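# Close every valve to its stop without overturning

## Task

Turn each valve in the scene until it reaches its stop, with its slot lying crosswise to its pipe. Any valve turned beyond its stop is broken, which counts against the result.

## Robot and tools

Robot: two six-joint arms, left_arm and right_arm, each ending in a two-finger parallel gripper. Joints from base to gripper: waist, shoulder, elbow (straight at 0, range -2.792 to 2.792 rad), forearm roll, wrist pitch, wrist roll. Base positions in the scene frame: left_arm (-0.065, +0.597, 0), right_arm (+0.012, -0.570, 0), both almost unrotated. Two head cameras sit on a stand behind the arms; each arm also carries a wrist camera. Cameras: cam_head_left, cam_head_right (504x504), cam_left_wrist, cam_right_wrist (672x504).

Frames: the scene frame has its origin at table-top height midway between the nominal bases, +z up, +x out over the table, left_arm on the +y side (image sides do not match arm names). Reported hand positions (m), quaternions (wxyz) and velocities are in each arm's own base frame. Head cameras and the table use the scene frame. Motion offsets are along the current Hand target's own axes: the fingers point along gripper +z and open and close along gripper y. A wrist block reaching up to 12 cm toward gripper +x turns with the hand. end_effector_position is the centre of the closed pads; closed fingertips reach about 19 mm past it.

A row is always 20 numbers, each in [-1, 1], even if one arm is idle: left dx, dy, dz, rx, ry, rz, left position, force_limit, speed, activate, then the same ten for the right arm. Pose numbers are offsets, not absolute poses: 1.0 equals 0.6 m of travel or 180 degrees, and rx, ry, rz form a single rotation vector. An idle arm gets six zeros; its gripper must still be sent the values it already has, since 0 is itself a command.

execute_actions(actions, cameras): actions is a list of actions; each action is up to 15 rows, one per 1/30 s step, the last row repeated to fill 15. Every row in an action is measured from the Hand target at that action's start, so repeating an offset keeps moving the hand. An empty list returns camera images and the scene number. cameras: list of names, ["all"], or [].

move(target, speed, blend, stop_force, zero, blocking, cameras): target is one 20-number row or up to 15 rows; every row's offsets count from the same starting Hand targets. The hand travels straight toward each target, without avoiding obstacles. speed: path top speed in m/s, 0.002 to 2, default 0.25 (turning up to twice that in rad/s); one value or one per target. blend: corner rounding in m for lists, 0 means stop at each. stop_force: 10 to 80 N; an arm's path ends when push against its travel exceeds this. Use it only slowly and without gripper rotation; leave it out when backing away from a contact. zero (with stop_force, default true) resets the force baseline. blocking=false returns early (not allowed with stop_force). The result adds a move: line such as done, off_target, moving, held or fault, plus limits like paced or held. Moves stop after 10 s.

wait(seconds 0 to 3600) lets time pass; stop() brakes a running move; zoom_image(camera, region [x0, y0, x1, y1] pixels, at most 504 each way) enlarges part of the latest image; clear_fault(arm) clears a torque or force fault that a result has already shown; finished_scene(scene 1 or 2) ends the scene irreversibly, so call it only once every valve is shut.

Gripper: position +1 fully open (85 mm), about -0.8 pads touching, -1 closes until blocked. force_limit and speed (both start at +1) set grip strength and closing rate (about 20 to 150 mm/s). New force or speed only applies after a position change of 0.01 or more. activate stays 0; send 1 once only when fault shows 7 or 13. object_status: 0 moving, 1 blocked while opening, 2 blocked while closing (a grip), 3 at the commanded position. position_measured is in counts: 3 open, 230 pads touching.

Results report Hand target (the last commanded pose after clipping; next offsets start from it), end-effector pose, joint positions and torques, external torque estimates, flange force along gripper axes, tool commands and fault lines. The hand may settle short of its Hand target; send the remaining distance as an offset. Orientation commands are clipped to 32 degrees from the measured orientation each step.

Cautions: arms are stiff, so a target even slightly beyond a firm contact can trip a fault. Torque limits: 309 N m waist and shoulder, 145 elbow, 40.9 each wrist joint; any outside force of 144 N trips a force fault. Moving too fast trips a speed fault. Turn valves in small, slow steps, watch them on camera, and stop as soon as resistance shows the stop is reached; never twist on. Avoid paths passing near an arm's own base (the elbow may swing) and keep the arms apart; contact between them can fail the scene. Do not knock anything off the table or strike fixed objects. Holding loads or straining toward unreachable poses heats motors; a MOTOR HOT line warns, and overheating freezes an arm for 30 to 60 s or more. Thinking time also runs the clock.

Each tool is called after "Emit:" as name([rows], argument=value, ...), one row to a line, values as JSON.

## Session

Emit:
execute_actions(actions=[])

Scene clock: 0.00 s.
left_arm: end_effector_position=(+0.1756, -0.5220, +0.1511) position_measured=3 object_status=3 fault=0 end_effector_quat_wxyz=(-0.075, -0.042, +0.993, -0.084) | right_arm: end_effector_position=(+0.4303, +0.4573, +0.2657) position_measured=3 object_status=3 fault=0 end_effector_quat_wxyz=(+0.004, +0.902, +0.432, +0.007)
Joint positions: left_arm=[-1.207 0.115 2.101 -0.266 0.829 -1.122] | right_arm=[0.767 0.171 1.784 -0.014 1.176 3.021]
Joint velocities: within noise
Joint torques (N m): no reading
External joint torques (N m): no reading
Flange force (N): no reading
Hand target: left_arm +0.1756, -0.5220, +0.1511; -0.075, -0.042, +0.993, -0.084 | right_arm +0.4303, +0.4573, +0.2657; +0.004, +0.902, +0.432, +0.007
Tool commands: left_gripper/position=+1.0 left_gripper/force_limit=+1.0 left_gripper/speed=+1.0 left_gripper/activate=+0.0 right_gripper/position=+1.0 right_gripper/force_limit=+1.0 right_gripper/speed=+1.0 right_gripper/activate=+0.0

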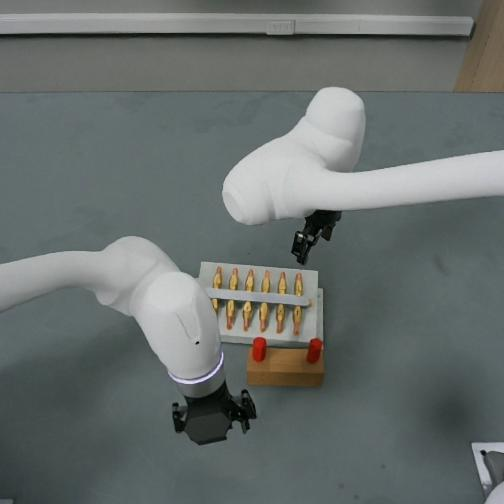

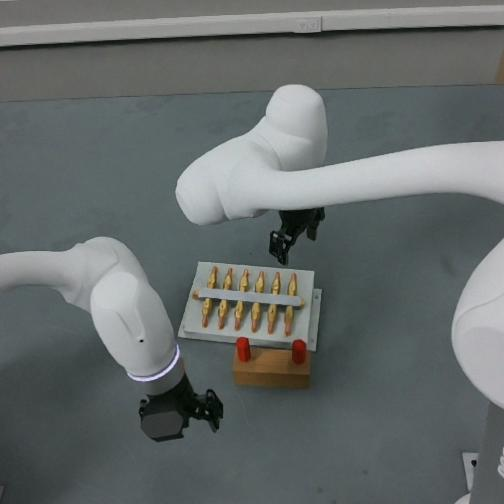

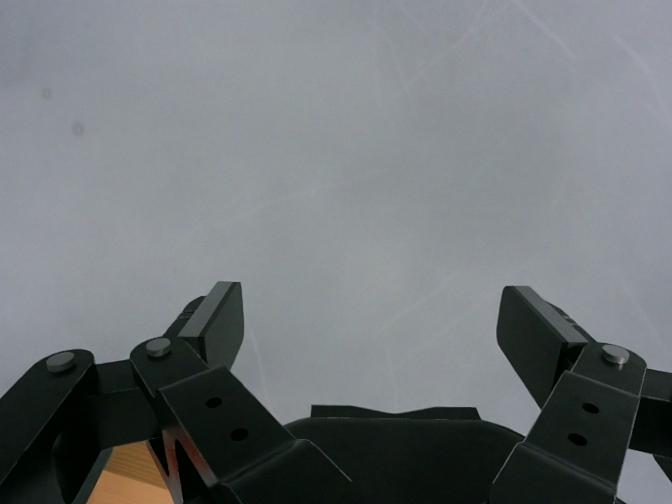

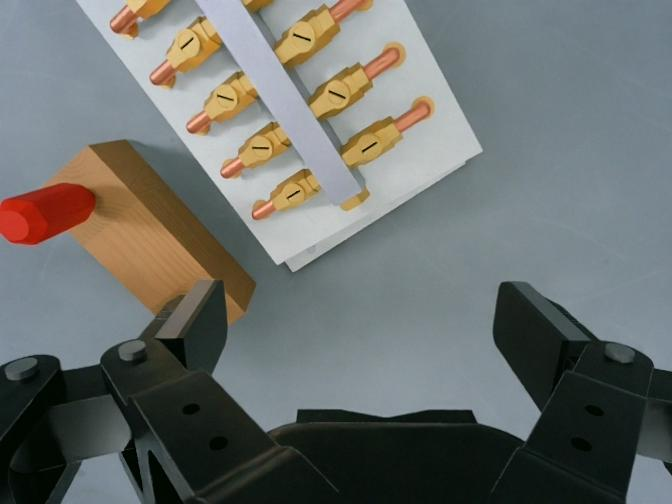

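Emit:
zoom_image(camera="cam_right_wrist", region=[80, 0, 500, 280])

Emit:
zoom_image(camera="cam_head_left", region=[180, 240, 350, 410])

Emit:
zoom_image(camera="cam_head_right", region=[170, 240, 340, 410])

Scaled by 1.200.

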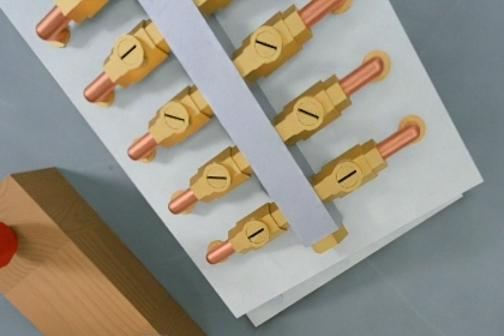

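Scaled by 2.965.

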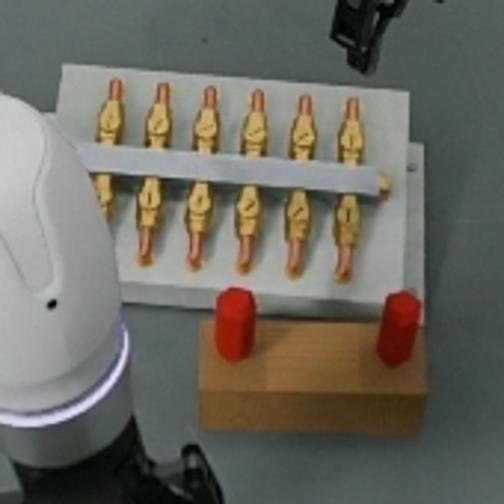

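Scaled by 2.965.

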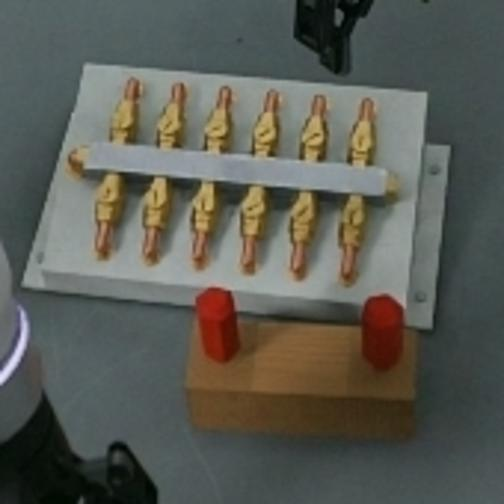

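Emit:
move(target=[-0.043,0.247,-0.218,0,0,0,1,1,1,0,0.267,0.047,0,0,0,0.272,1,1,1,0], cameras=["all"])

Scene clock: 20.93 s.
left_arm: end_effector_position=(+0.2053, -0.3519, +0.2507) position_measured=3 object_status=3 fault=0 end_effector_quat_wxyz=(-0.075, -0.042, +0.993, -0.084) | right_arm: end_effector_position=(+0.5528, +0.5642, +0.2676) position_measured=3 object_status=3 fault=0 end_effector_quat_wxyz=(+0.001, +1.000, +0.019, +0.008)
Joint positions: left_arm=[-0.976 -0.199 2.191 -0.243 1.096 -0.955] | right_arm=[0.757 0.418 1.45 -0.013 1.263 3.864]
Joint torques (N m): left_arm=[4.46 -15.33 -36.63 3.19 0.03 -0.14] | right_arm=[-2.11 -85.61 -40.16 3.97 -0.65 0.1]
External joint torques (N m): left_arm=[-4.44 -2.67 -2.23 0.08 -0.11 0.13] | right_arm=[2.04 2.49 -0.7 0.08 0.55 -0.1]
Flange force (N): left_arm=[11.3 -4.7 -2.4] | right_arm=[2.6 -5.9 -0.5]
Hand target: left_arm +0.2053, -0.3519, +0.2507; -0.075, -0.042, +0.993, -0.084 | right_arm +0.5528, +0.5643, +0.2676; +0.001, +1.000, +0.019, +0.008
Off the commanded pose: left_arm 0.000 m, 0 deg | right_arm 0.000 m, 0 deg.
move: done
cam_left_wrist: T_world_to_cam=[[-0.09555, 0.98144, -0.16629, 0.41769], [0.97677, 0.12462, 0.17431, -0.18009], [0.19179, -0.14577, -0.97055, 0.28547]] pos_world=[0.16107, -0.34588, 0.37791]
cam_right_wrist: T_world_to_cam=[[0.03615, -0.99922, 0.01574, 0.54391], [-0.94531, -0.02909, 0.32486, 0.46913], [-0.32415, -0.02662, -0.94563, 0.58007]] pos_world=[0.61184, 0.57257, 0.38757]

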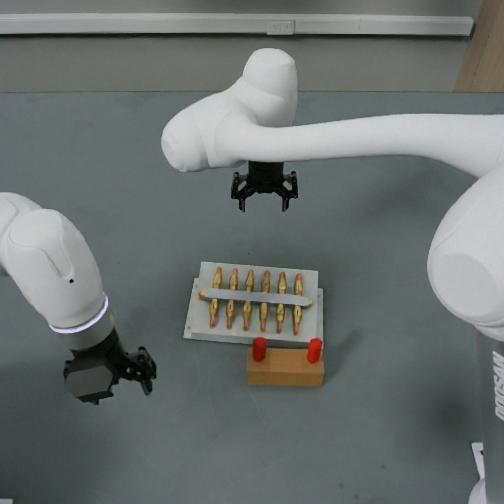

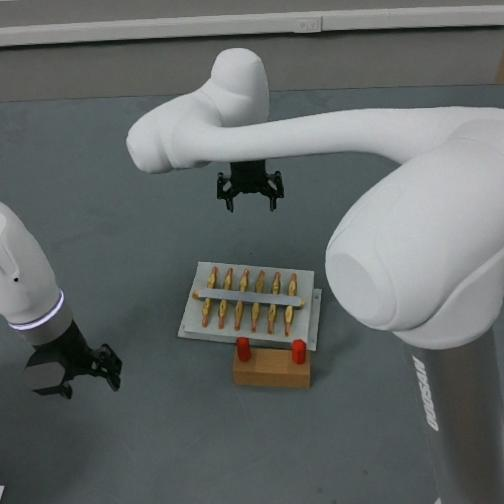

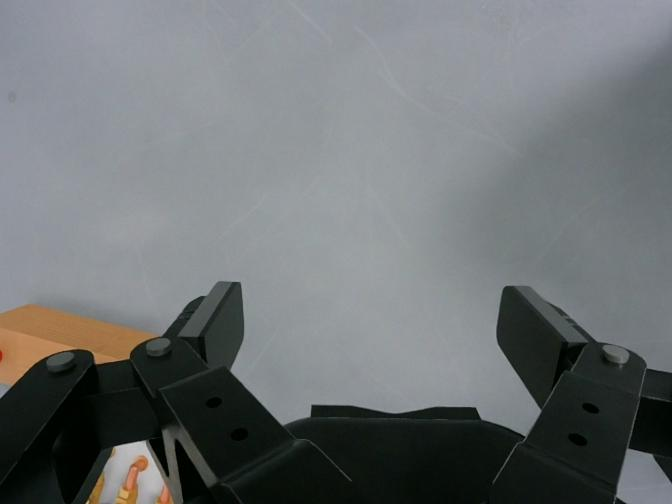

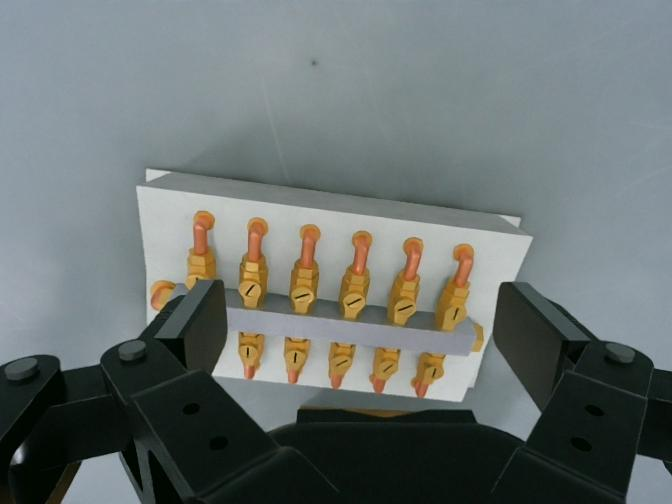

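Emit:
move(target=[0,0,0,0,0,0,1,1,1,0,-0.15,0,0,0,0,0,1,1,1,0], cameras=["cam_right_wrist"])

Emit:
zoom_image(camera="cam_right_wrist", region=[120, 20, 540, 300])

Scene clock: 24.53 s.
left_arm: end_effector_position=(+0.2053, -0.3519, +0.2507) position_measured=3 object_status=3 fault=0 end_effector_quat_wxyz=(-0.075, -0.042, +0.993, -0.084) | right_arm: end_effector_position=(+0.4629, +0.5609, +0.2661) position_measured=3 object_status=3 fault=0 end_effector_quat_wxyz=(+0.001, +1.000, +0.019, +0.008)
Joint positions: left_arm=[-0.976 -0.199 2.191 -0.243 1.096 -0.955] | right_arm=[0.839 0.323 1.588 -0.014 1.221 3.947]
Joint torques (N m): left_arm=[4.53 -16.4 -36.61 3.18 0.04 -0.15] | right_arm=[-2.9 -74.69 -39.81 3.93 -0.67 0.43]
External joint torques (N m): left_arm=[-4.45 -1.87 -2.25 0.08 -0.12 0.14] | right_arm=[2.82 1.51 -0.42 0.07 0.58 -0.43]
Flange force (N): left_arm=[10.4 -5.8 -1.7] | right_arm=[0.0 -4.9 -0.7]
Hand target: left_arm +0.2053, -0.3519, +0.2507; -0.075, -0.042, +0.993, -0.084 | right_arm +0.4628, +0.5609, +0.2661; +0.001, +1.000, +0.019, +0.008
Off the commanded pose: left_arm 0.000 m, 0 deg | right_arm 0.000 m, 0 deg.
move: done
cam_right_wrist: T_world_to_cam=[[0.03619, -0.99922, 0.01583, 0.54373], [-0.94531, -0.02909, 0.32486, 0.38447], [-0.32415, -0.02672, -0.94563, 0.54935]] pos_world=[0.52185, 0.56917, 0.38597]

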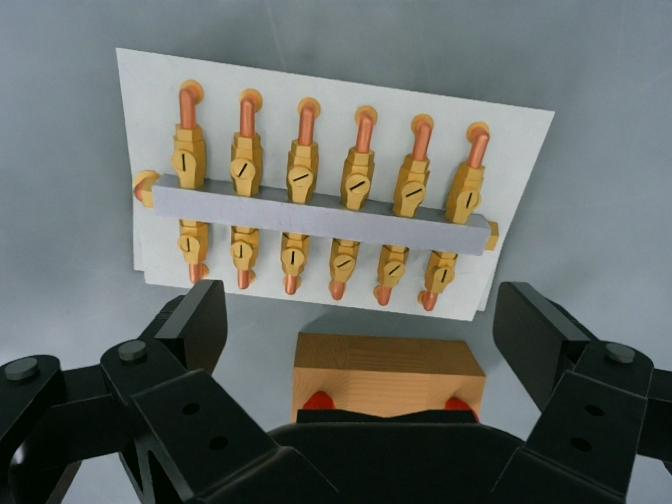

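Scaled by 1.200.

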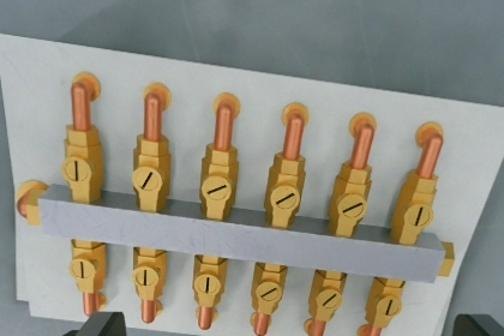

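Emit:
move(target=[0,0,0,0,0,0,1,1,1,0,-0.22,0,0,0,0,0,1,1,1,0], cameras=["all"])

Emit:
zoom_image(camera="cam_right_wrist", region=[220, 20, 520, 300])

Emit:
zoom_image(camera="cam_head_left", region=[230, 320, 340, 400])

Scene clock: 31.17 s.
left_arm: end_effector_position=(+0.2053, -0.3519, +0.2507) position_measured=3 object_status=3 fault=0 end_effector_quat_wxyz=(-0.075, -0.042, +0.993, -0.084) | right_arm: end_effector_position=(+0.3310, +0.5559, +0.2639) position_measured=3 object_status=3 fault=0 end_effector_quat_wxyz=(+0.001, +1.000, +0.019, +0.008)
Joint positions: left_arm=[-0.976 -0.199 2.191 -0.243 1.096 -0.955] | right_arm=[0.987 0.203 1.748 -0.016 1.182 4.097]
Joint torques (N m): left_arm=[4.46 -16.32 -36.67 3.15 0.02 -0.13] | right_arm=[-3.47 -62.42 -39.02 3.85 -0.66 0.25]
External joint torques (N m): left_arm=[-4.44 -1.71 -2.24 0.12 -0.1 0.12] | right_arm=[3.36 2.28 -0.34 0.05 0.58 -0.25]
Flange force (N): left_arm=[10.2 -6.0 -1.6] | right_arm=[-1.6 -6.5 -0.1]
Hand target: left_arm +0.2053, -0.3519, +0.2507; -0.075, -0.042, +0.993, -0.084 | right_arm +0.3310, +0.5559, +0.2639; +0.001, +1.000, +0.019, +0.008
Off the commanded pose: left_arm 0.000 m, 0 deg | right_arm 0.000 m, 0 deg.
move: done
cam_left_wrist: T_world_to_cam=[[-0.09556, 0.98143, -0.16629, 0.4177], [0.97677, 0.12464, 0.1743, -0.18008], [0.19179, -0.14577, -0.97055, 0.28547]] pos_world=[0.16107, -0.34588, 0.37791]
cam_right_wrist: T_world_to_cam=[[0.03628, -0.99922, 0.0158, 0.54352], [-0.94531, -0.02919, 0.32487, 0.26041], [-0.32415, -0.02672, -0.94563, 0.50438]] pos_world=[0.38995, 0.56417, 0.38377]

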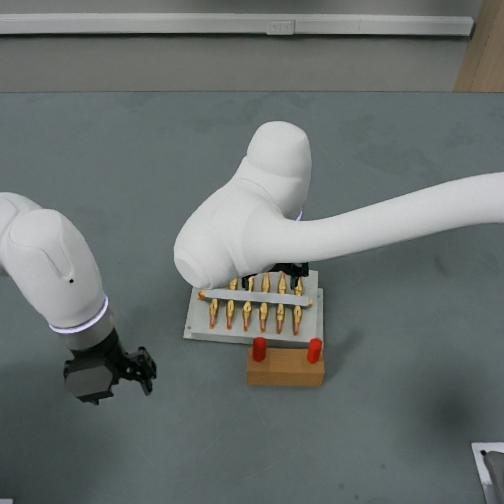

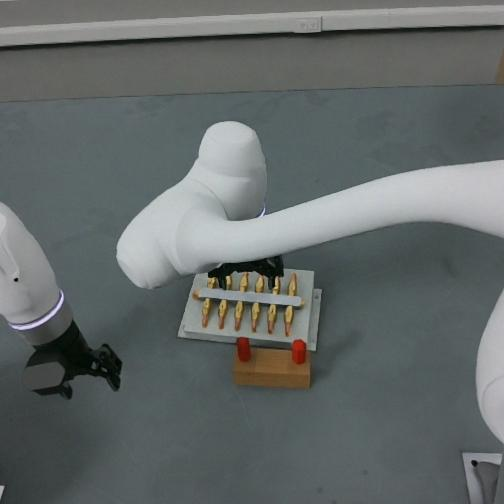

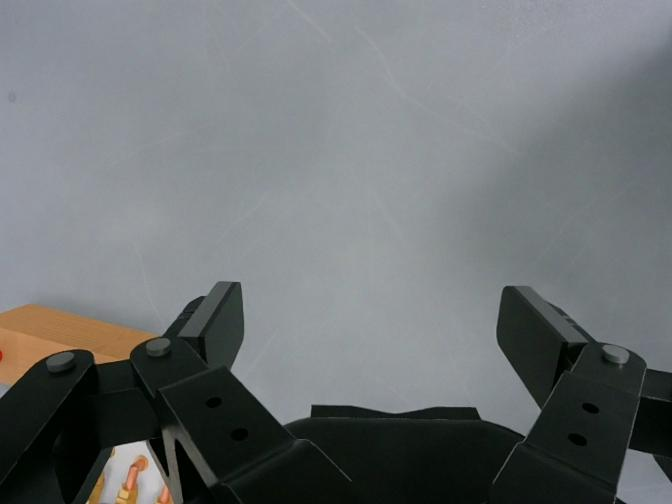

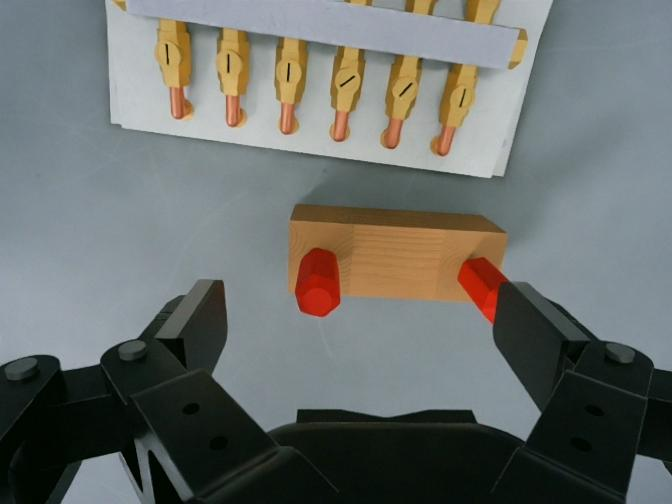

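Scaled by 1.680.

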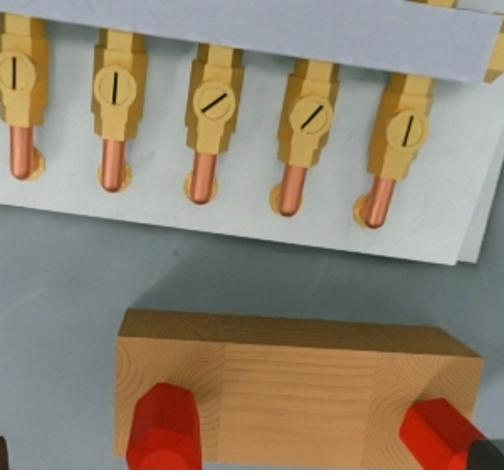

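Scaled by 4.582.

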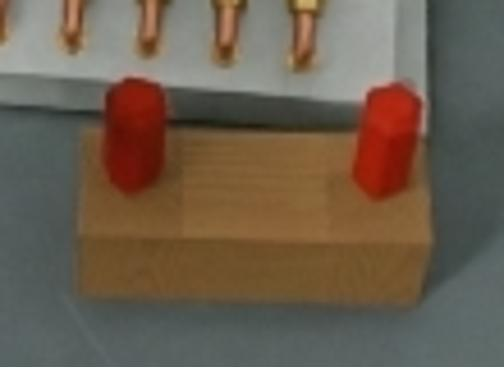

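Emit:
zoom_image(camera="cam_right_wrist", region=[270, 190, 530, 350])

Scaled by 1.938.

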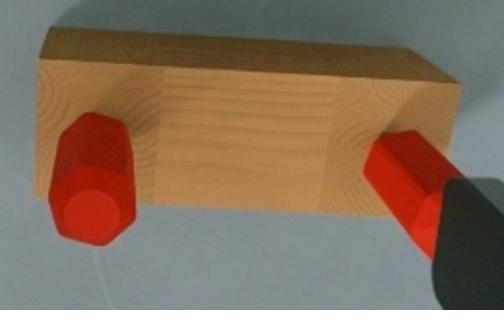

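Emit:
move(target=[0,0,0,0,0,0,1,1,1,0,-0.09,-0.018,0.073,0,0,0,1,1,1,0], cameras=["cam_right_wrist"])

Emit:
zoom_image(camera="cam_right_wrist", region=[220, 120, 480, 320])

Scene clock: 42.40 s.
left_arm: end_effector_position=(+0.2053, -0.3519, +0.2507) position_measured=3 object_status=3 fault=0 end_effector_quat_wxyz=(-0.075, -0.042, +0.993, -0.084) | right_arm: end_effector_position=(+0.2774, +0.5646, +0.2192) position_measured=3 object_status=3 fault=0 end_effector_quat_wxyz=(+0.001, +1.000, +0.019, +0.008)
Joint positions: left_arm=[-0.976 -0.199 2.191 -0.243 1.096 -0.955] | right_arm=[1.066 0.207 1.831 -0.017 1.097 4.178]
Joint torques (N m): left_arm=[4.35 -16.53 -36.49 3.16 0.07 -0.1] | right_arm=[-2.83 -60.82 -38.06 3.69 -0.72 0.22]
External joint torques (N m): left_arm=[-4.27 -1.7 -2.35 0.1 -0.15 0.09] | right_arm=[2.93 1.98 0.32 0.06 0.66 -0.22]
Flange force (N): left_arm=[9.9 -6.0 -1.8] | right_arm=[-2.5 -4.5 0.6]
Hand target: left_arm +0.2053, -0.3519, +0.2507; -0.075, -0.042, +0.993, -0.084 | right_arm +0.2773, +0.5646, +0.2192; +0.001, +1.000, +0.019, +0.008
Off the commanded pose: left_arm 0.000 m, 0 deg | right_arm 0.000 m, 0 deg.
move: done
cam_right_wrist: T_world_to_cam=[[0.03625, -0.99922, 0.0157, 0.55491], [-0.94531, -0.02919, 0.32486, 0.22452], [-0.32415, -0.02662, -0.94563, 0.44492]] pos_world=[0.33635, 0.57287, 0.33907]

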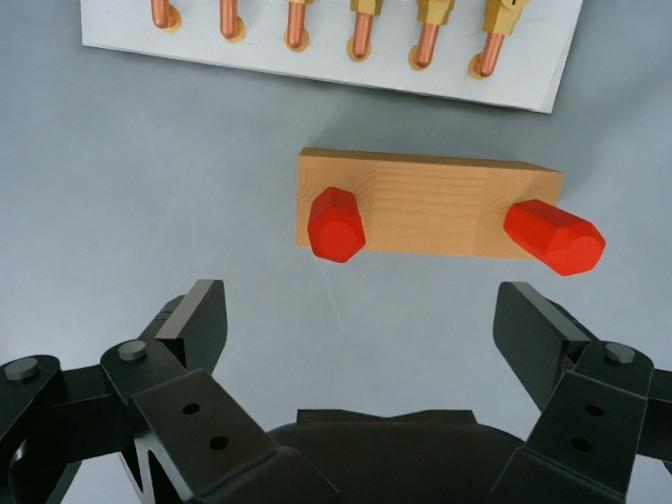

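Scaled by 1.938.

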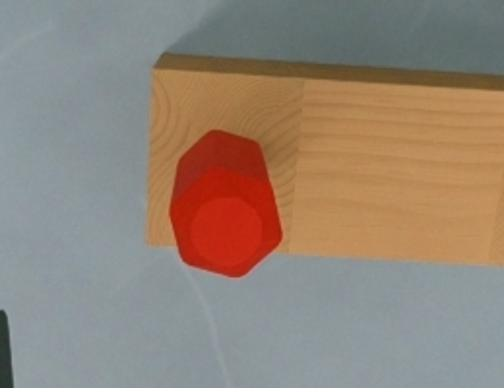

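Emit:
move(target=[0,0,0,0,0,0,1,1,1,0,0.0035,-0.0025,0.057,0,0,-0.072,1,1,1,0], cameras=["cam_right_wrist"])

Emit:
zoom_image(camera="cam_right_wrist", region=[220, 120, 480, 320])

Scene clock: 60.73 s.
left_arm: end_effector_position=(+0.2053, -0.3519, +0.2507) position_measured=3 object_status=3 fault=0 end_effector_quat_wxyz=(-0.075, -0.042, +0.993, -0.084) | right_arm: end_effector_position=(+0.2800, +0.5661, +0.1850) position_measured=3 object_status=3 fault=0 end_effector_quat_wxyz=(+0.002, +0.991, +0.132, +0.008)
Joint positions: left_arm=[-0.976 -0.199 2.191 -0.243 1.096 -0.955] | right_arm=[1.064 0.238 1.861 -0.018 1.036 3.951]
Joint torques (N m): left_arm=[4.33 -16.46 -36.64 3.2 0.04 -0.12] | right_arm=[-3.33 -63.29 -36.3 3.64 -0.64 0.37]
External joint torques (N m): left_arm=[-4.31 -1.48 -2.12 0.06 -0.11 0.11] | right_arm=[3.1 2.29 -0.44 0 0.55 -0.37]
Flange force (N): left_arm=[9.7 -6.0 -1.3] | right_arm=[-0.2 -6.4 0.5]
Hand target: left_arm +0.2053, -0.3519, +0.2507; -0.075, -0.042, +0.993, -0.084 | right_arm +0.2799, +0.5661, +0.1850; +0.002, +0.991, +0.132, +0.008
Off the commanded pose: left_arm 0.000 m, 0 deg | right_arm 0.000 m, 0 deg.
move: done
cam_right_wrist: T_world_to_cam=[[0.25941, -0.96557, 0.01948, 0.47467], [-0.91473, -0.23919, 0.32567, 0.34826], [-0.3098, -0.1023, -0.94528, 0.4523]] pos_world=[0.33555, 0.58789, 0.30489]

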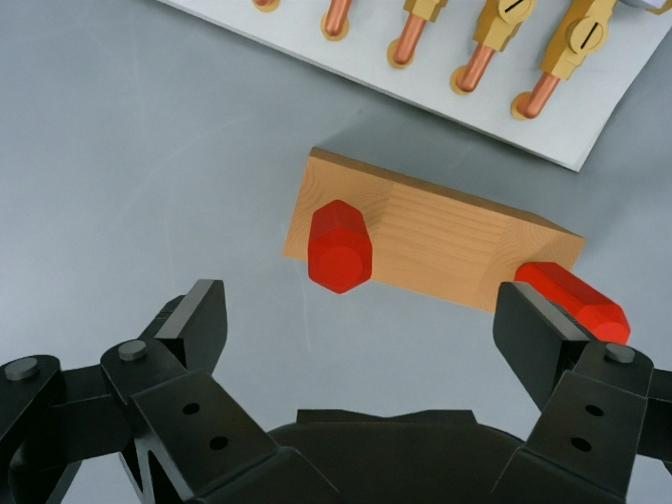

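Scaled by 1.938.

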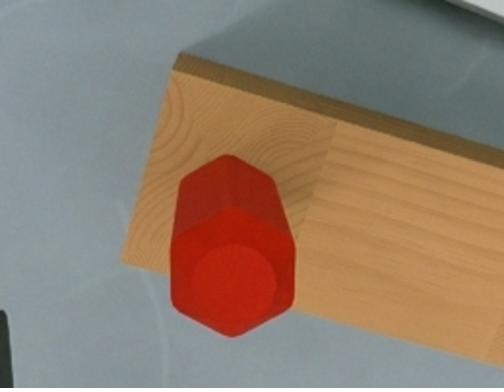

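Emit:
move([
  [0,0,0,0,0,0,1,1,1,0,0.0013,-0.0022,0.0,0,0,0,0.2,0,0,0],
  [0,0,0,0,0,0,1,1,1,0,0.0013,-0.0022,0.1,0,0,0,0.2,0,0,0],
], speed=0.1, cameras=["cam_right_wrist","cam_head_left"])

Emit:
zoom_image(camera="cam_right_wrist", region=[200, 180, 520, 420])

Scene clock: 72.60 s.
left_arm: end_effector_position=(+0.2053, -0.3519, +0.2507) position_measured=3 object_status=3 fault=0 end_effector_quat_wxyz=(-0.075, -0.042, +0.993, -0.084) | right_arm: end_effector_position=(+0.2814, +0.5675, +0.1251) position_measured=104 object_status=3 fault=0 end_effector_quat_wxyz=(+0.002, +0.991, +0.132, +0.008)
Joint positions: left_arm=[-0.976 -0.199 2.191 -0.243 1.096 -0.955] | right_arm=[1.063 0.296 1.911 -0.019 0.928 3.952]
Joint torques (N m): left_arm=[4.56 -16.45 -36.58 3.16 0.03 -0.13] | right_arm=[-3.35 -66.78 -33.77 3.32 -0.71 0.26]
External joint torques (N m): left_arm=[-4.47 -1.94 -2.33 0.11 -0.11 0.12] | right_arm=[3.23 2.5 -0.39 0.08 0.62 -0.26]
Flange force (N): left_arm=[10.5 -5.8 -1.9] | right_arm=[-0.4 -6.7 1.0]
Hand target: left_arm +0.2053, -0.3519, +0.2507; -0.075, -0.042, +0.993, -0.084 | right_arm +0.2814, +0.5675, +0.1250; +0.002, +0.991, +0.132, +0.008
Off the commanded pose: left_arm 0.000 m, 0 deg | right_arm 0.000 m, 0 deg.
move: done
cam_right_wrist: T_world_to_cam=[[0.25941, -0.96557, 0.01948, 0.47683], [-0.91473, -0.23919, 0.32567, 0.36941], [-0.3098, -0.1023, -0.94528, 0.39616]] pos_world=[0.33695, 0.5893, 0.24489]
Images, in order (width x height): cam_head_left 504x504, cam_right_wrist 672x504.

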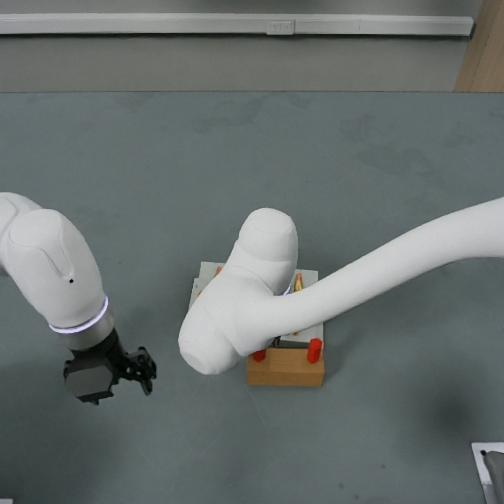

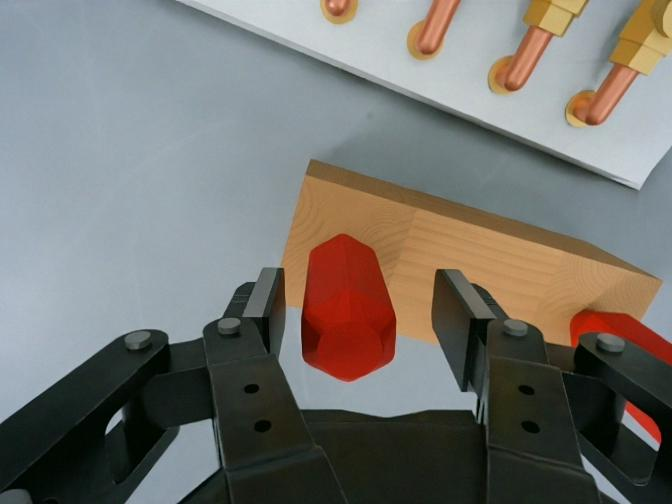

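Scaled by 1.575.

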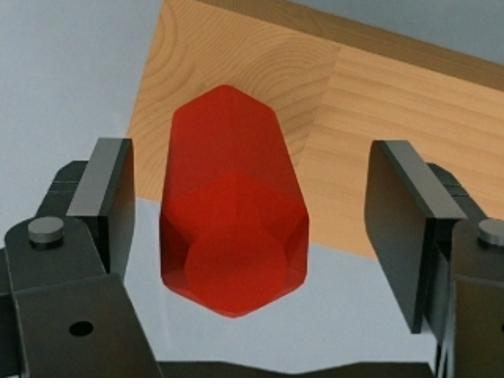

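Emit:
move(target=[0,0,0,0,0,0,1,1,1,0,0,-0.0082,0,0,0,0,0.2,0,0,0], speed=0.05, cameras=["cam_right_wrist"])

Emit:
zoom_image(camera="cam_right_wrist", region=[200, 180, 520, 420])

Scene clock: 88.13 s.
left_arm: end_effector_position=(+0.2053, -0.3519, +0.2507) position_measured=3 object_status=3 fault=0 end_effector_quat_wxyz=(-0.075, -0.042, +0.993, -0.084) | right_arm: end_effector_position=(+0.2801, +0.5722, +0.1250) position_measured=104 object_status=3 fault=0 end_effector_quat_wxyz=(+0.002, +0.991, +0.132, +0.008)
Joint positions: left_arm=[-0.976 -0.199 2.191 -0.243 1.096 -0.955] | right_arm=[1.068 0.301 1.903 -0.019 0.93 3.957]
Joint torques (N m): left_arm=[4.57 -16.1 -36.63 3.13 0.06 -0.14] | right_arm=[-3.39 -67.4 -33.8 3.3 -0.65 0.26]
External joint torques (N m): left_arm=[-4.54 -1.92 -2.17 0.13 -0.14 0.13] | right_arm=[3.52 2.49 -0.33 0.09 0.57 -0.26]
Flange force (N): left_arm=[10.7 -5.7 -1.6] | right_arm=[-0.9 -6.9 1.2]
Hand target: left_arm +0.2053, -0.3519, +0.2507; -0.075, -0.042, +0.993, -0.084 | right_arm +0.2801, +0.5722, +0.1250; +0.002, +0.991, +0.132, +0.008
Off the commanded pose: left_arm 0.000 m, 0 deg | right_arm 0.000 m, 0 deg.
move: done
cam_right_wrist: T_world_to_cam=[[0.25942, -0.96557, 0.01948, 0.4817], [-0.91472, -0.23918, 0.3257, 0.36937], [-0.30982, -0.10231, -0.94527, 0.39615]] pos_world=[0.33565, 0.594, 0.24479]

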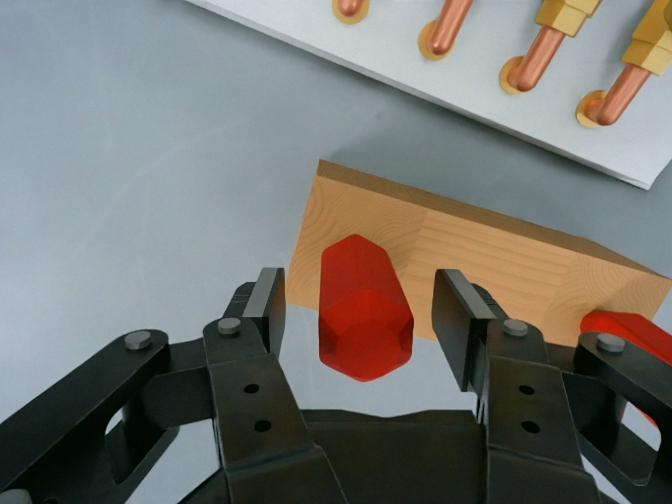

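Scaled by 1.575.

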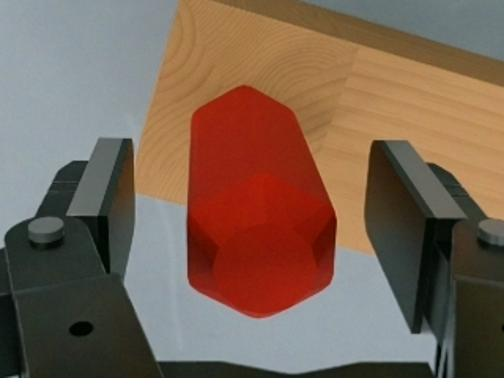

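Emit:
move(target=[0,0,0,0,0,0,1,1,1,0,0.004,0,0,0,0,0,0.2,0,-1,0], speed=0.05)

Emit:
move(target=[0,0,0,0,0,0,1,1,1,0,0,0,0,0,0,0,-1,-0.3,-1,0], cameras=["cam_right_wrist"])

Emit:
zoom_image(camera="cam_right_wrist", region=[200, 180, 520, 420])

Scene clock: 92.10 s.
left_arm: end_effector_position=(+0.2053, -0.3519, +0.2507) position_measured=3 object_status=3 fault=0 end_effector_quat_wxyz=(-0.075, -0.042, +0.993, -0.084) | right_arm: end_effector_position=(+0.2824, +0.5729, +0.1250) position_measured=104 object_status=3 fault=0 end_effector_quat_wxyz=(+0.002, +0.991, +0.132, +0.008)
Joint positions: left_arm=[-0.976 -0.199 2.191 -0.243 1.096 -0.955] | right_arm=[1.066 0.304 1.9 -0.019 0.931 3.955]
Joint torques (N m): left_arm=[4.27 -15.98 -36.7 3.12 0.07 -0.15] | right_arm=[-3.37 -67.73 -33.93 3.32 -0.64 0.28]
External joint torques (N m): left_arm=[-4.15 -2.54 -2.21 0.14 -0.15 0.14] | right_arm=[3.5 2.56 -0.03 0.06 0.57 -0.28]
Flange force (N): left_arm=[10.5 -4.4 -2.4] | right_arm=[-1.1 -6.5 1.5]
Hand target: left_arm +0.2053, -0.3519, +0.2507; -0.075, -0.042, +0.993, -0.084 | right_arm +0.2824, +0.5729, +0.1250; +0.002, +0.991, +0.132, +0.008
Off the commanded pose: left_arm 0.000 m, 0 deg | right_arm 0.000 m, 0 deg.
move: done

Scene clock: 93.50 s.
left_arm: end_effector_position=(+0.2053, -0.3519, +0.2507) position_measured=3 object_status=3 fault=0 end_effector_quat_wxyz=(-0.075, -0.042, +0.993, -0.084) | right_arm: end_effector_position=(+0.2824, +0.5729, +0.1251) position_measured=164 object_status=0 fault=0 end_effector_quat_wxyz=(+0.002, +0.991, +0.132, +0.008)
Joint positions: left_arm=[-0.976 -0.199 2.191 -0.243 1.096 -0.955] | right_arm=[1.066 0.304 1.9 -0.019 0.931 3.955]
Joint torques (N m): left_arm=[4.37 -16.32 -36.65 3.17 0.02 -0.14] | right_arm=[-3.4 -63.92 -31.77 3.23 -0.83 0.27]
External joint torques (N m): left_arm=[-4.29 -1.97 -2.24 0.09 -0.11 0.13] | right_arm=[3.5 -0.9 -2.27 0.15 0.75 -0.27]
Flange force (N): left_arm=[10.2 -5.4 -1.9] | right_arm=[-1.2 -6.2 -4.1]
Hand target: left_arm +0.2053, -0.3519, +0.2507; -0.075, -0.042, +0.993, -0.084 | right_arm +0.2824, +0.5729, +0.1250; +0.002, +0.991, +0.132, +0.008
Off the commanded pose: left_arm 0.000 m, 0 deg | right_arm 0.000 m, 0 deg.
move: done
cam_right_wrist: T_world_to_cam=[[0.25941, -0.96557, 0.01948, 0.48176], [-0.91473, -0.23919, 0.32567, 0.37171], [-0.3098, -0.1023, -0.94528, 0.39705]] pos_world=[0.33805, 0.59469, 0.24489]

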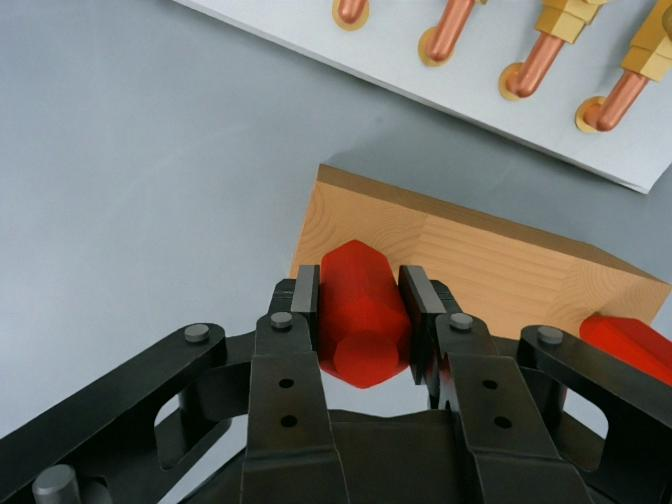

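Scaled by 1.575.

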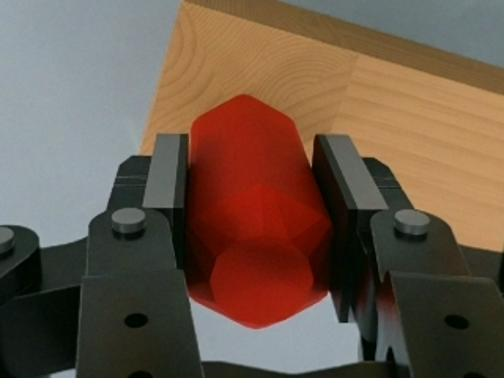

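Emit:
move(target=[0,0,0,0,0,0,1,1,1,0,0,0,-0.01,0,0,0,-1,-0.3,-1,0], speed=0.05)

Emit:
move(target=[0,0,0,0,0,0,1,1,1,0,0,0,-0.25,0,0,0,-1,-0.3,-1,0], cameras=["all"], speed=0.12)

Emit:
zoom_image(camera="cam_right_wrist", region=[200, 120, 520, 360])

Scene clock: 96.57 s.
left_arm: end_effector_position=(+0.2053, -0.3519, +0.2507) position_measured=3 object_status=3 fault=0 end_effector_quat_wxyz=(-0.075, -0.042, +0.993, -0.084) | right_arm: end_effector_position=(+0.2823, +0.5729, +0.1310) position_measured=164 object_status=2 fault=0 end_effector_quat_wxyz=(+0.002, +0.991, +0.132, +0.008)
Joint positions: left_arm=[-0.976 -0.199 2.191 -0.243 1.096 -0.955] | right_arm=[1.066 0.298 1.896 -0.019 0.942 3.955]
Joint torques (N m): left_arm=[4.16 -16.44 -36.81 3.12 0.05 -0.15] | right_arm=[-3.23 -67.57 -34.66 3.34 -0.63 0.21]
External joint torques (N m): left_arm=[-4.07 -1.94 -2.1 0.14 -0.13 0.14] | right_arm=[2.94 2.97 0.17 0.07 0.54 -0.21]
Flange force (N): left_arm=[9.7 -5.0 -1.8] | right_arm=[-0.4 -6.1 2.0]
Hand target: left_arm +0.2053, -0.3519, +0.2507; -0.075, -0.042, +0.993, -0.084 | right_arm +0.2823, +0.5729, +0.1310; +0.002, +0.991, +0.132, +0.008
Off the commanded pose: left_arm 0.000 m, 0 deg | right_arm 0.000 m, 0 deg.
move: done

Scene clock: 98.17 s.
left_arm: end_effector_position=(+0.2053, -0.3519, +0.2507) position_measured=3 object_status=3 fault=0 end_effector_quat_wxyz=(-0.075, -0.042, +0.993, -0.084) | right_arm: end_effector_position=(+0.2798, +0.5731, +0.2810) position_measured=164 object_status=2 fault=0 end_effector_quat_wxyz=(+0.002, +0.991, +0.132, +0.008)
Joint positions: left_arm=[-0.976 -0.199 2.191 -0.243 1.096 -0.955] | right_arm=[1.07 0.179 1.745 -0.016 1.211 3.953]
Joint torques (N m): left_arm=[4.44 -16.3 -36.7 3.18 0.04 -0.14] | right_arm=[-3.36 -61.04 -39.85 3.89 -0.7 0.23]
External joint torques (N m): left_arm=[-4.33 -2.14 -2.24 0.09 -0.12 0.12] | right_arm=[3.28 3.02 0.14 0.05 0.62 -0.23]
Flange force (N): left_arm=[10.5 -5.3 -2.0] | right_arm=[-0.5 -6.8 0.7]
Hand target: left_arm +0.2053, -0.3519, +0.2507; -0.075, -0.042, +0.993, -0.084 | right_arm +0.2798, +0.5731, +0.2810; +0.002, +0.991, +0.132, +0.008
Off the commanded pose: left_arm 0.000 m, 0 deg | right_arm 0.000 m, 0 deg.
move: done
cam_left_wrist: T_world_to_cam=[[-0.09556, 0.98143, -0.16629, 0.4177], [0.97677, 0.12464, 0.1743, -0.18008], [0.19179, -0.14577, -0.97055, 0.28547]] pos_world=[0.16107, -0.34588, 0.37791]
cam_right_wrist: T_world_to_cam=[[0.25942, -0.96557, 0.01948, 0.47961], [-0.91472, -0.23918, 0.3257, 0.3185], [-0.30982, -0.10231, -0.94527, 0.54362]] pos_world=[0.33535, 0.59489, 0.40079]

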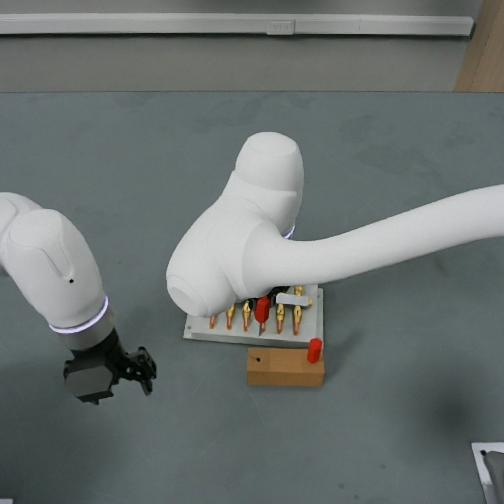

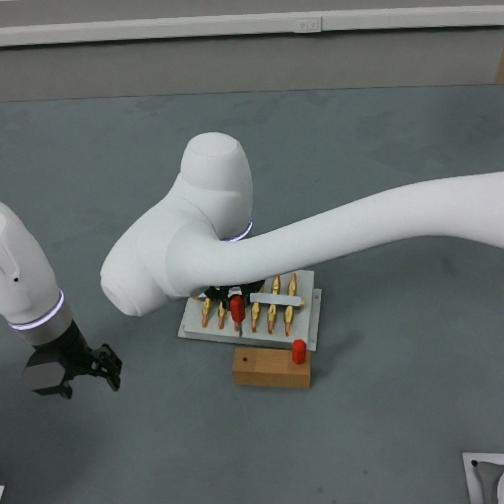

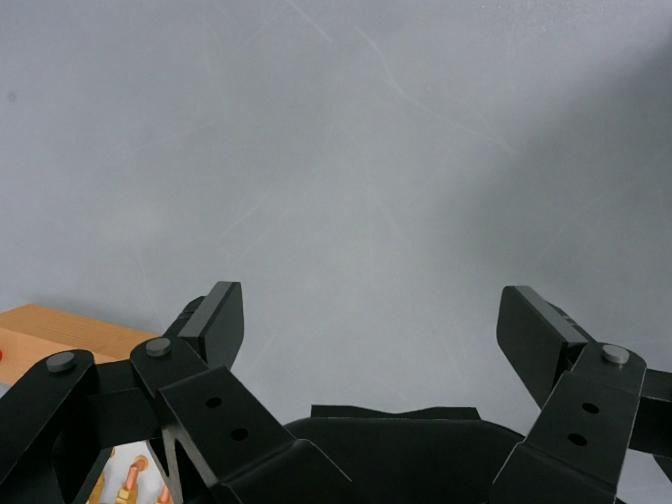

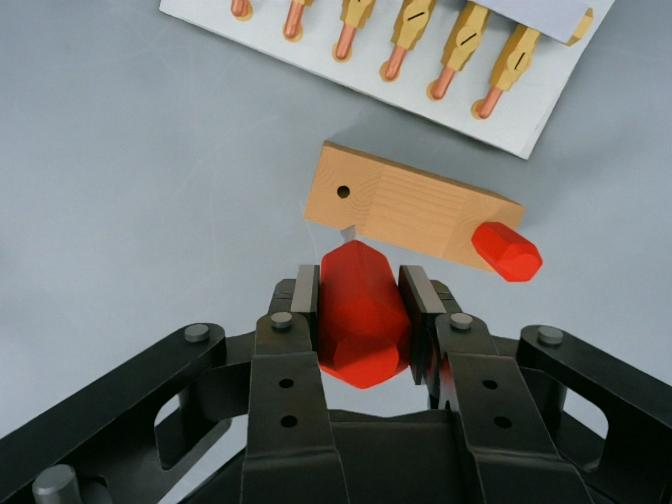

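Scaled by 1.575.

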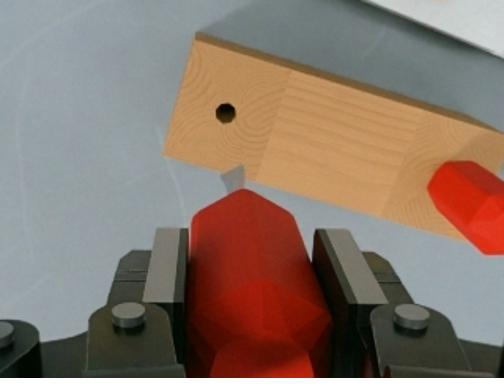

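Emit:
zoom_image(camera="cam_right_wrist", region=[300, 190, 400, 265])

Scaled by 5.040.

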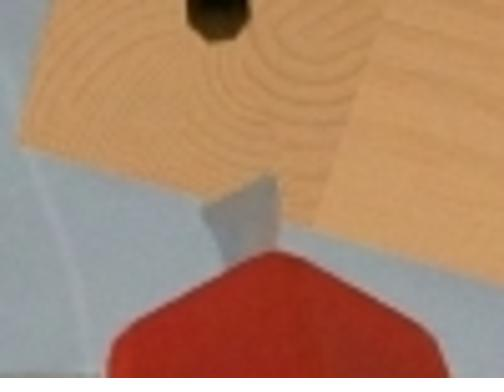

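Emit:
move([
  [0,0,0,0,0,0,1,1,1,0,0.172,0.1437,0,0,0,0,-1,-0.3,-1,0],
  [0,0,0,0,0,0,1,1,1,0,0.172,0.1437,0.14,0,0,0,-1,-0.3,-1,0],
], cameras=["cam_right_wrist"], speed=0.15)

Emit:
zoom_image(camera="cam_right_wrist", region=[290, 150, 420, 250])

Scene clock: 127.00 s.
left_arm: end_effector_position=(+0.2053, -0.3519, +0.2507) position_measured=3 object_status=3 fault=0 end_effector_quat_wxyz=(-0.075, -0.042, +0.993, -0.084) | right_arm: end_effector_position=(+0.4033, +0.5167, +0.1992) position_measured=164 object_status=2 fault=0 end_effector_quat_wxyz=(+0.002, +0.991, +0.132, +0.008)
Joint positions: left_arm=[-0.976 -0.199 2.191 -0.243 1.096 -0.955] | right_arm=[0.861 0.26 1.803 -0.016 1.069 3.746]
Joint torques (N m): left_arm=[4.35 -15.99 -36.64 3.17 0.07 -0.14] | right_arm=[-3.24 -66.7 -37.64 3.65 -0.86 0.25]
External joint torques (N m): left_arm=[-4.34 -1.94 -2.18 0.09 -0.16 0.12] | right_arm=[2.84 3.15 0.32 0.06 0.76 -0.25]
Flange force (N): left_arm=[10.3 -5.5 -1.7] | right_arm=[1.2 -5.9 1.4]
Hand target: left_arm +0.2053, -0.3519, +0.2507; -0.075, -0.042, +0.993, -0.084 | right_arm +0.4033, +0.5167, +0.1992; +0.002, +0.991, +0.132, +0.008
Off the commanded pose: left_arm 0.000 m, 0 deg | right_arm 0.000 m, 0 deg.
move: done
cam_right_wrist: T_world_to_cam=[[0.25941, -0.96557, 0.01948, 0.39469], [-0.91473, -0.23919, 0.32567, 0.44473], [-0.3098, -0.1023, -0.94528, 0.4988]] pos_world=[0.45895, 0.53849, 0.31899]

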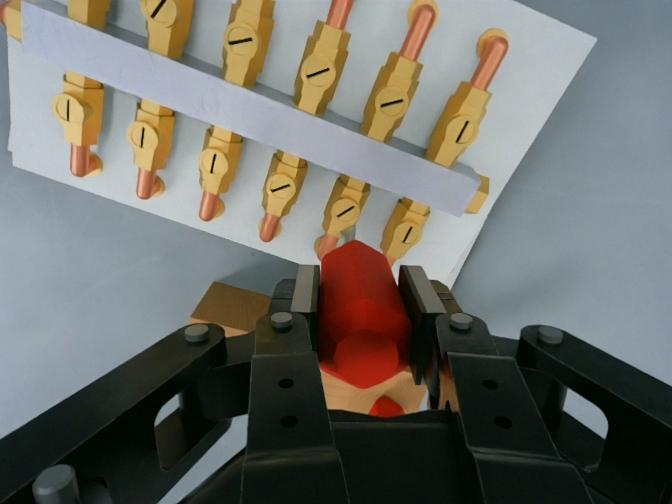

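Scaled by 3.877.

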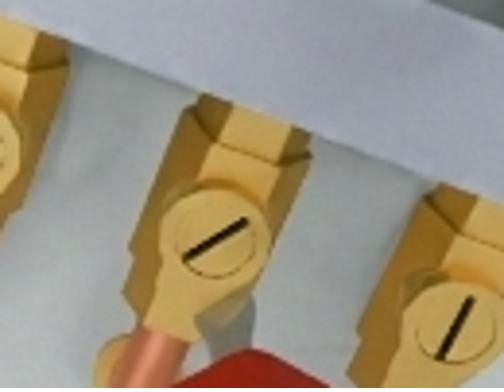

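Emit:
zoom_image(camera="cam_right_wrist", region=[325, 190, 375, 240])

Scaled by 10.080.

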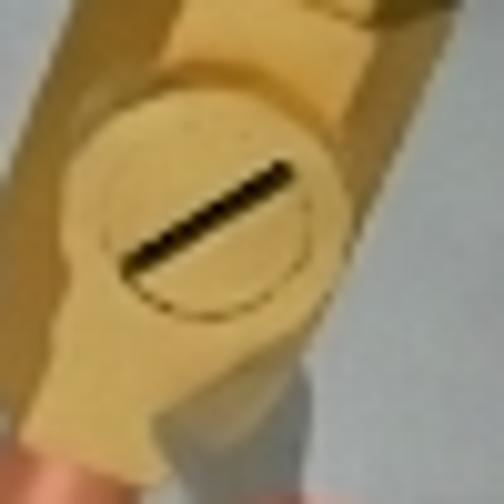

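Emit:
move(target=[0,0,0,0,0,0,1,1,1,0,0.0015,0.0008,0.0383,0,0,-0.033,-1,-0.3,-1,0], cameras=["cam_right_wrist"], speed=0.1)

Emit:
zoom_image(camera="cam_right_wrist", region=[320, 190, 380, 250])

Scene clock: 135.63 s.
left_arm: end_effector_position=(+0.2053, -0.3519, +0.2507) position_measured=3 object_status=3 fault=0 end_effector_quat_wxyz=(-0.075, -0.042, +0.993, -0.084) | right_arm: end_effector_position=(+0.4047, +0.5164, +0.1762) position_measured=164 object_status=2 fault=0 end_effector_quat_wxyz=(+0.002, +0.983, +0.183, +0.008)
Joint positions: left_arm=[-0.976 -0.199 2.191 -0.243 1.096 -0.955] | right_arm=[0.86 0.279 1.824 -0.016 1.028 3.642]
Joint torques (N m): left_arm=[4.43 -16.27 -36.81 3.13 0.01 -0.1] | right_arm=[-7.64 -25.31 -4.63 1.43 0.48 0.07]
External joint torques (N m): left_arm=[-4.38 -1.87 -2.01 0.13 -0.09 0.09] | right_arm=[7.37 -39.72 -31.97 2.21 -0.59 -0.06]
Flange force (N): left_arm=[10.5 -5.4 -1.5] | right_arm=[-0.1 -11.9 -62.4]
Hand target: left_arm +0.2053, -0.3519, +0.2507; -0.075, -0.042, +0.993, -0.084 | right_arm +0.4047, +0.5164, +0.1762; +0.002, +0.983, +0.183, +0.008
Off the commanded pose: left_arm 0.000 m, 0 deg | right_arm 0.000 m, 0 deg.
move: done
cam_right_wrist: T_world_to_cam=[[0.35801, -0.93348, 0.02119, 0.33768], [-0.88507, -0.33203, 0.32621, 0.48921], [-0.29747, -0.13554, -0.94506, 0.48964]] pos_world=[0.45775, 0.54402, 0.296]

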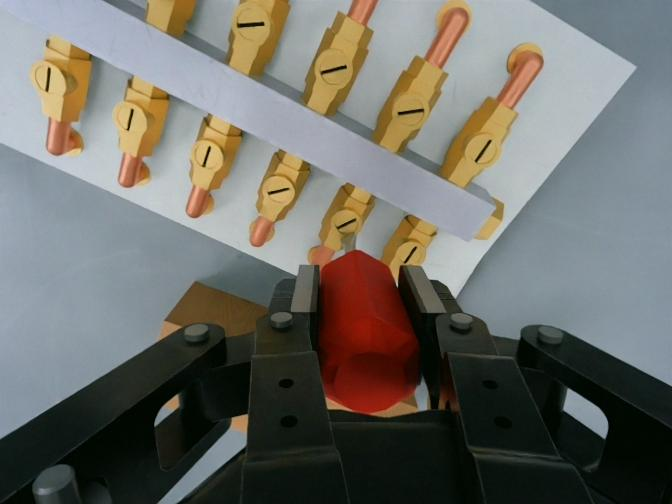

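Scaled by 8.400.

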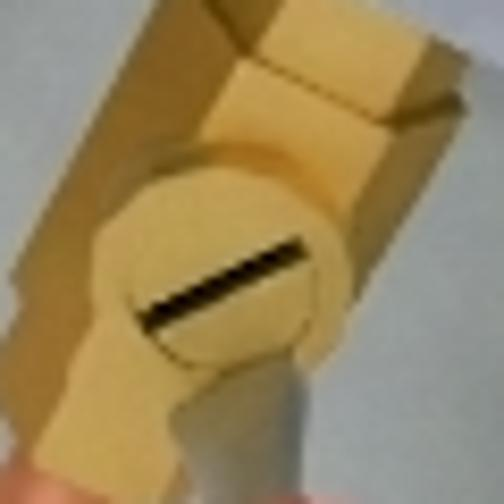

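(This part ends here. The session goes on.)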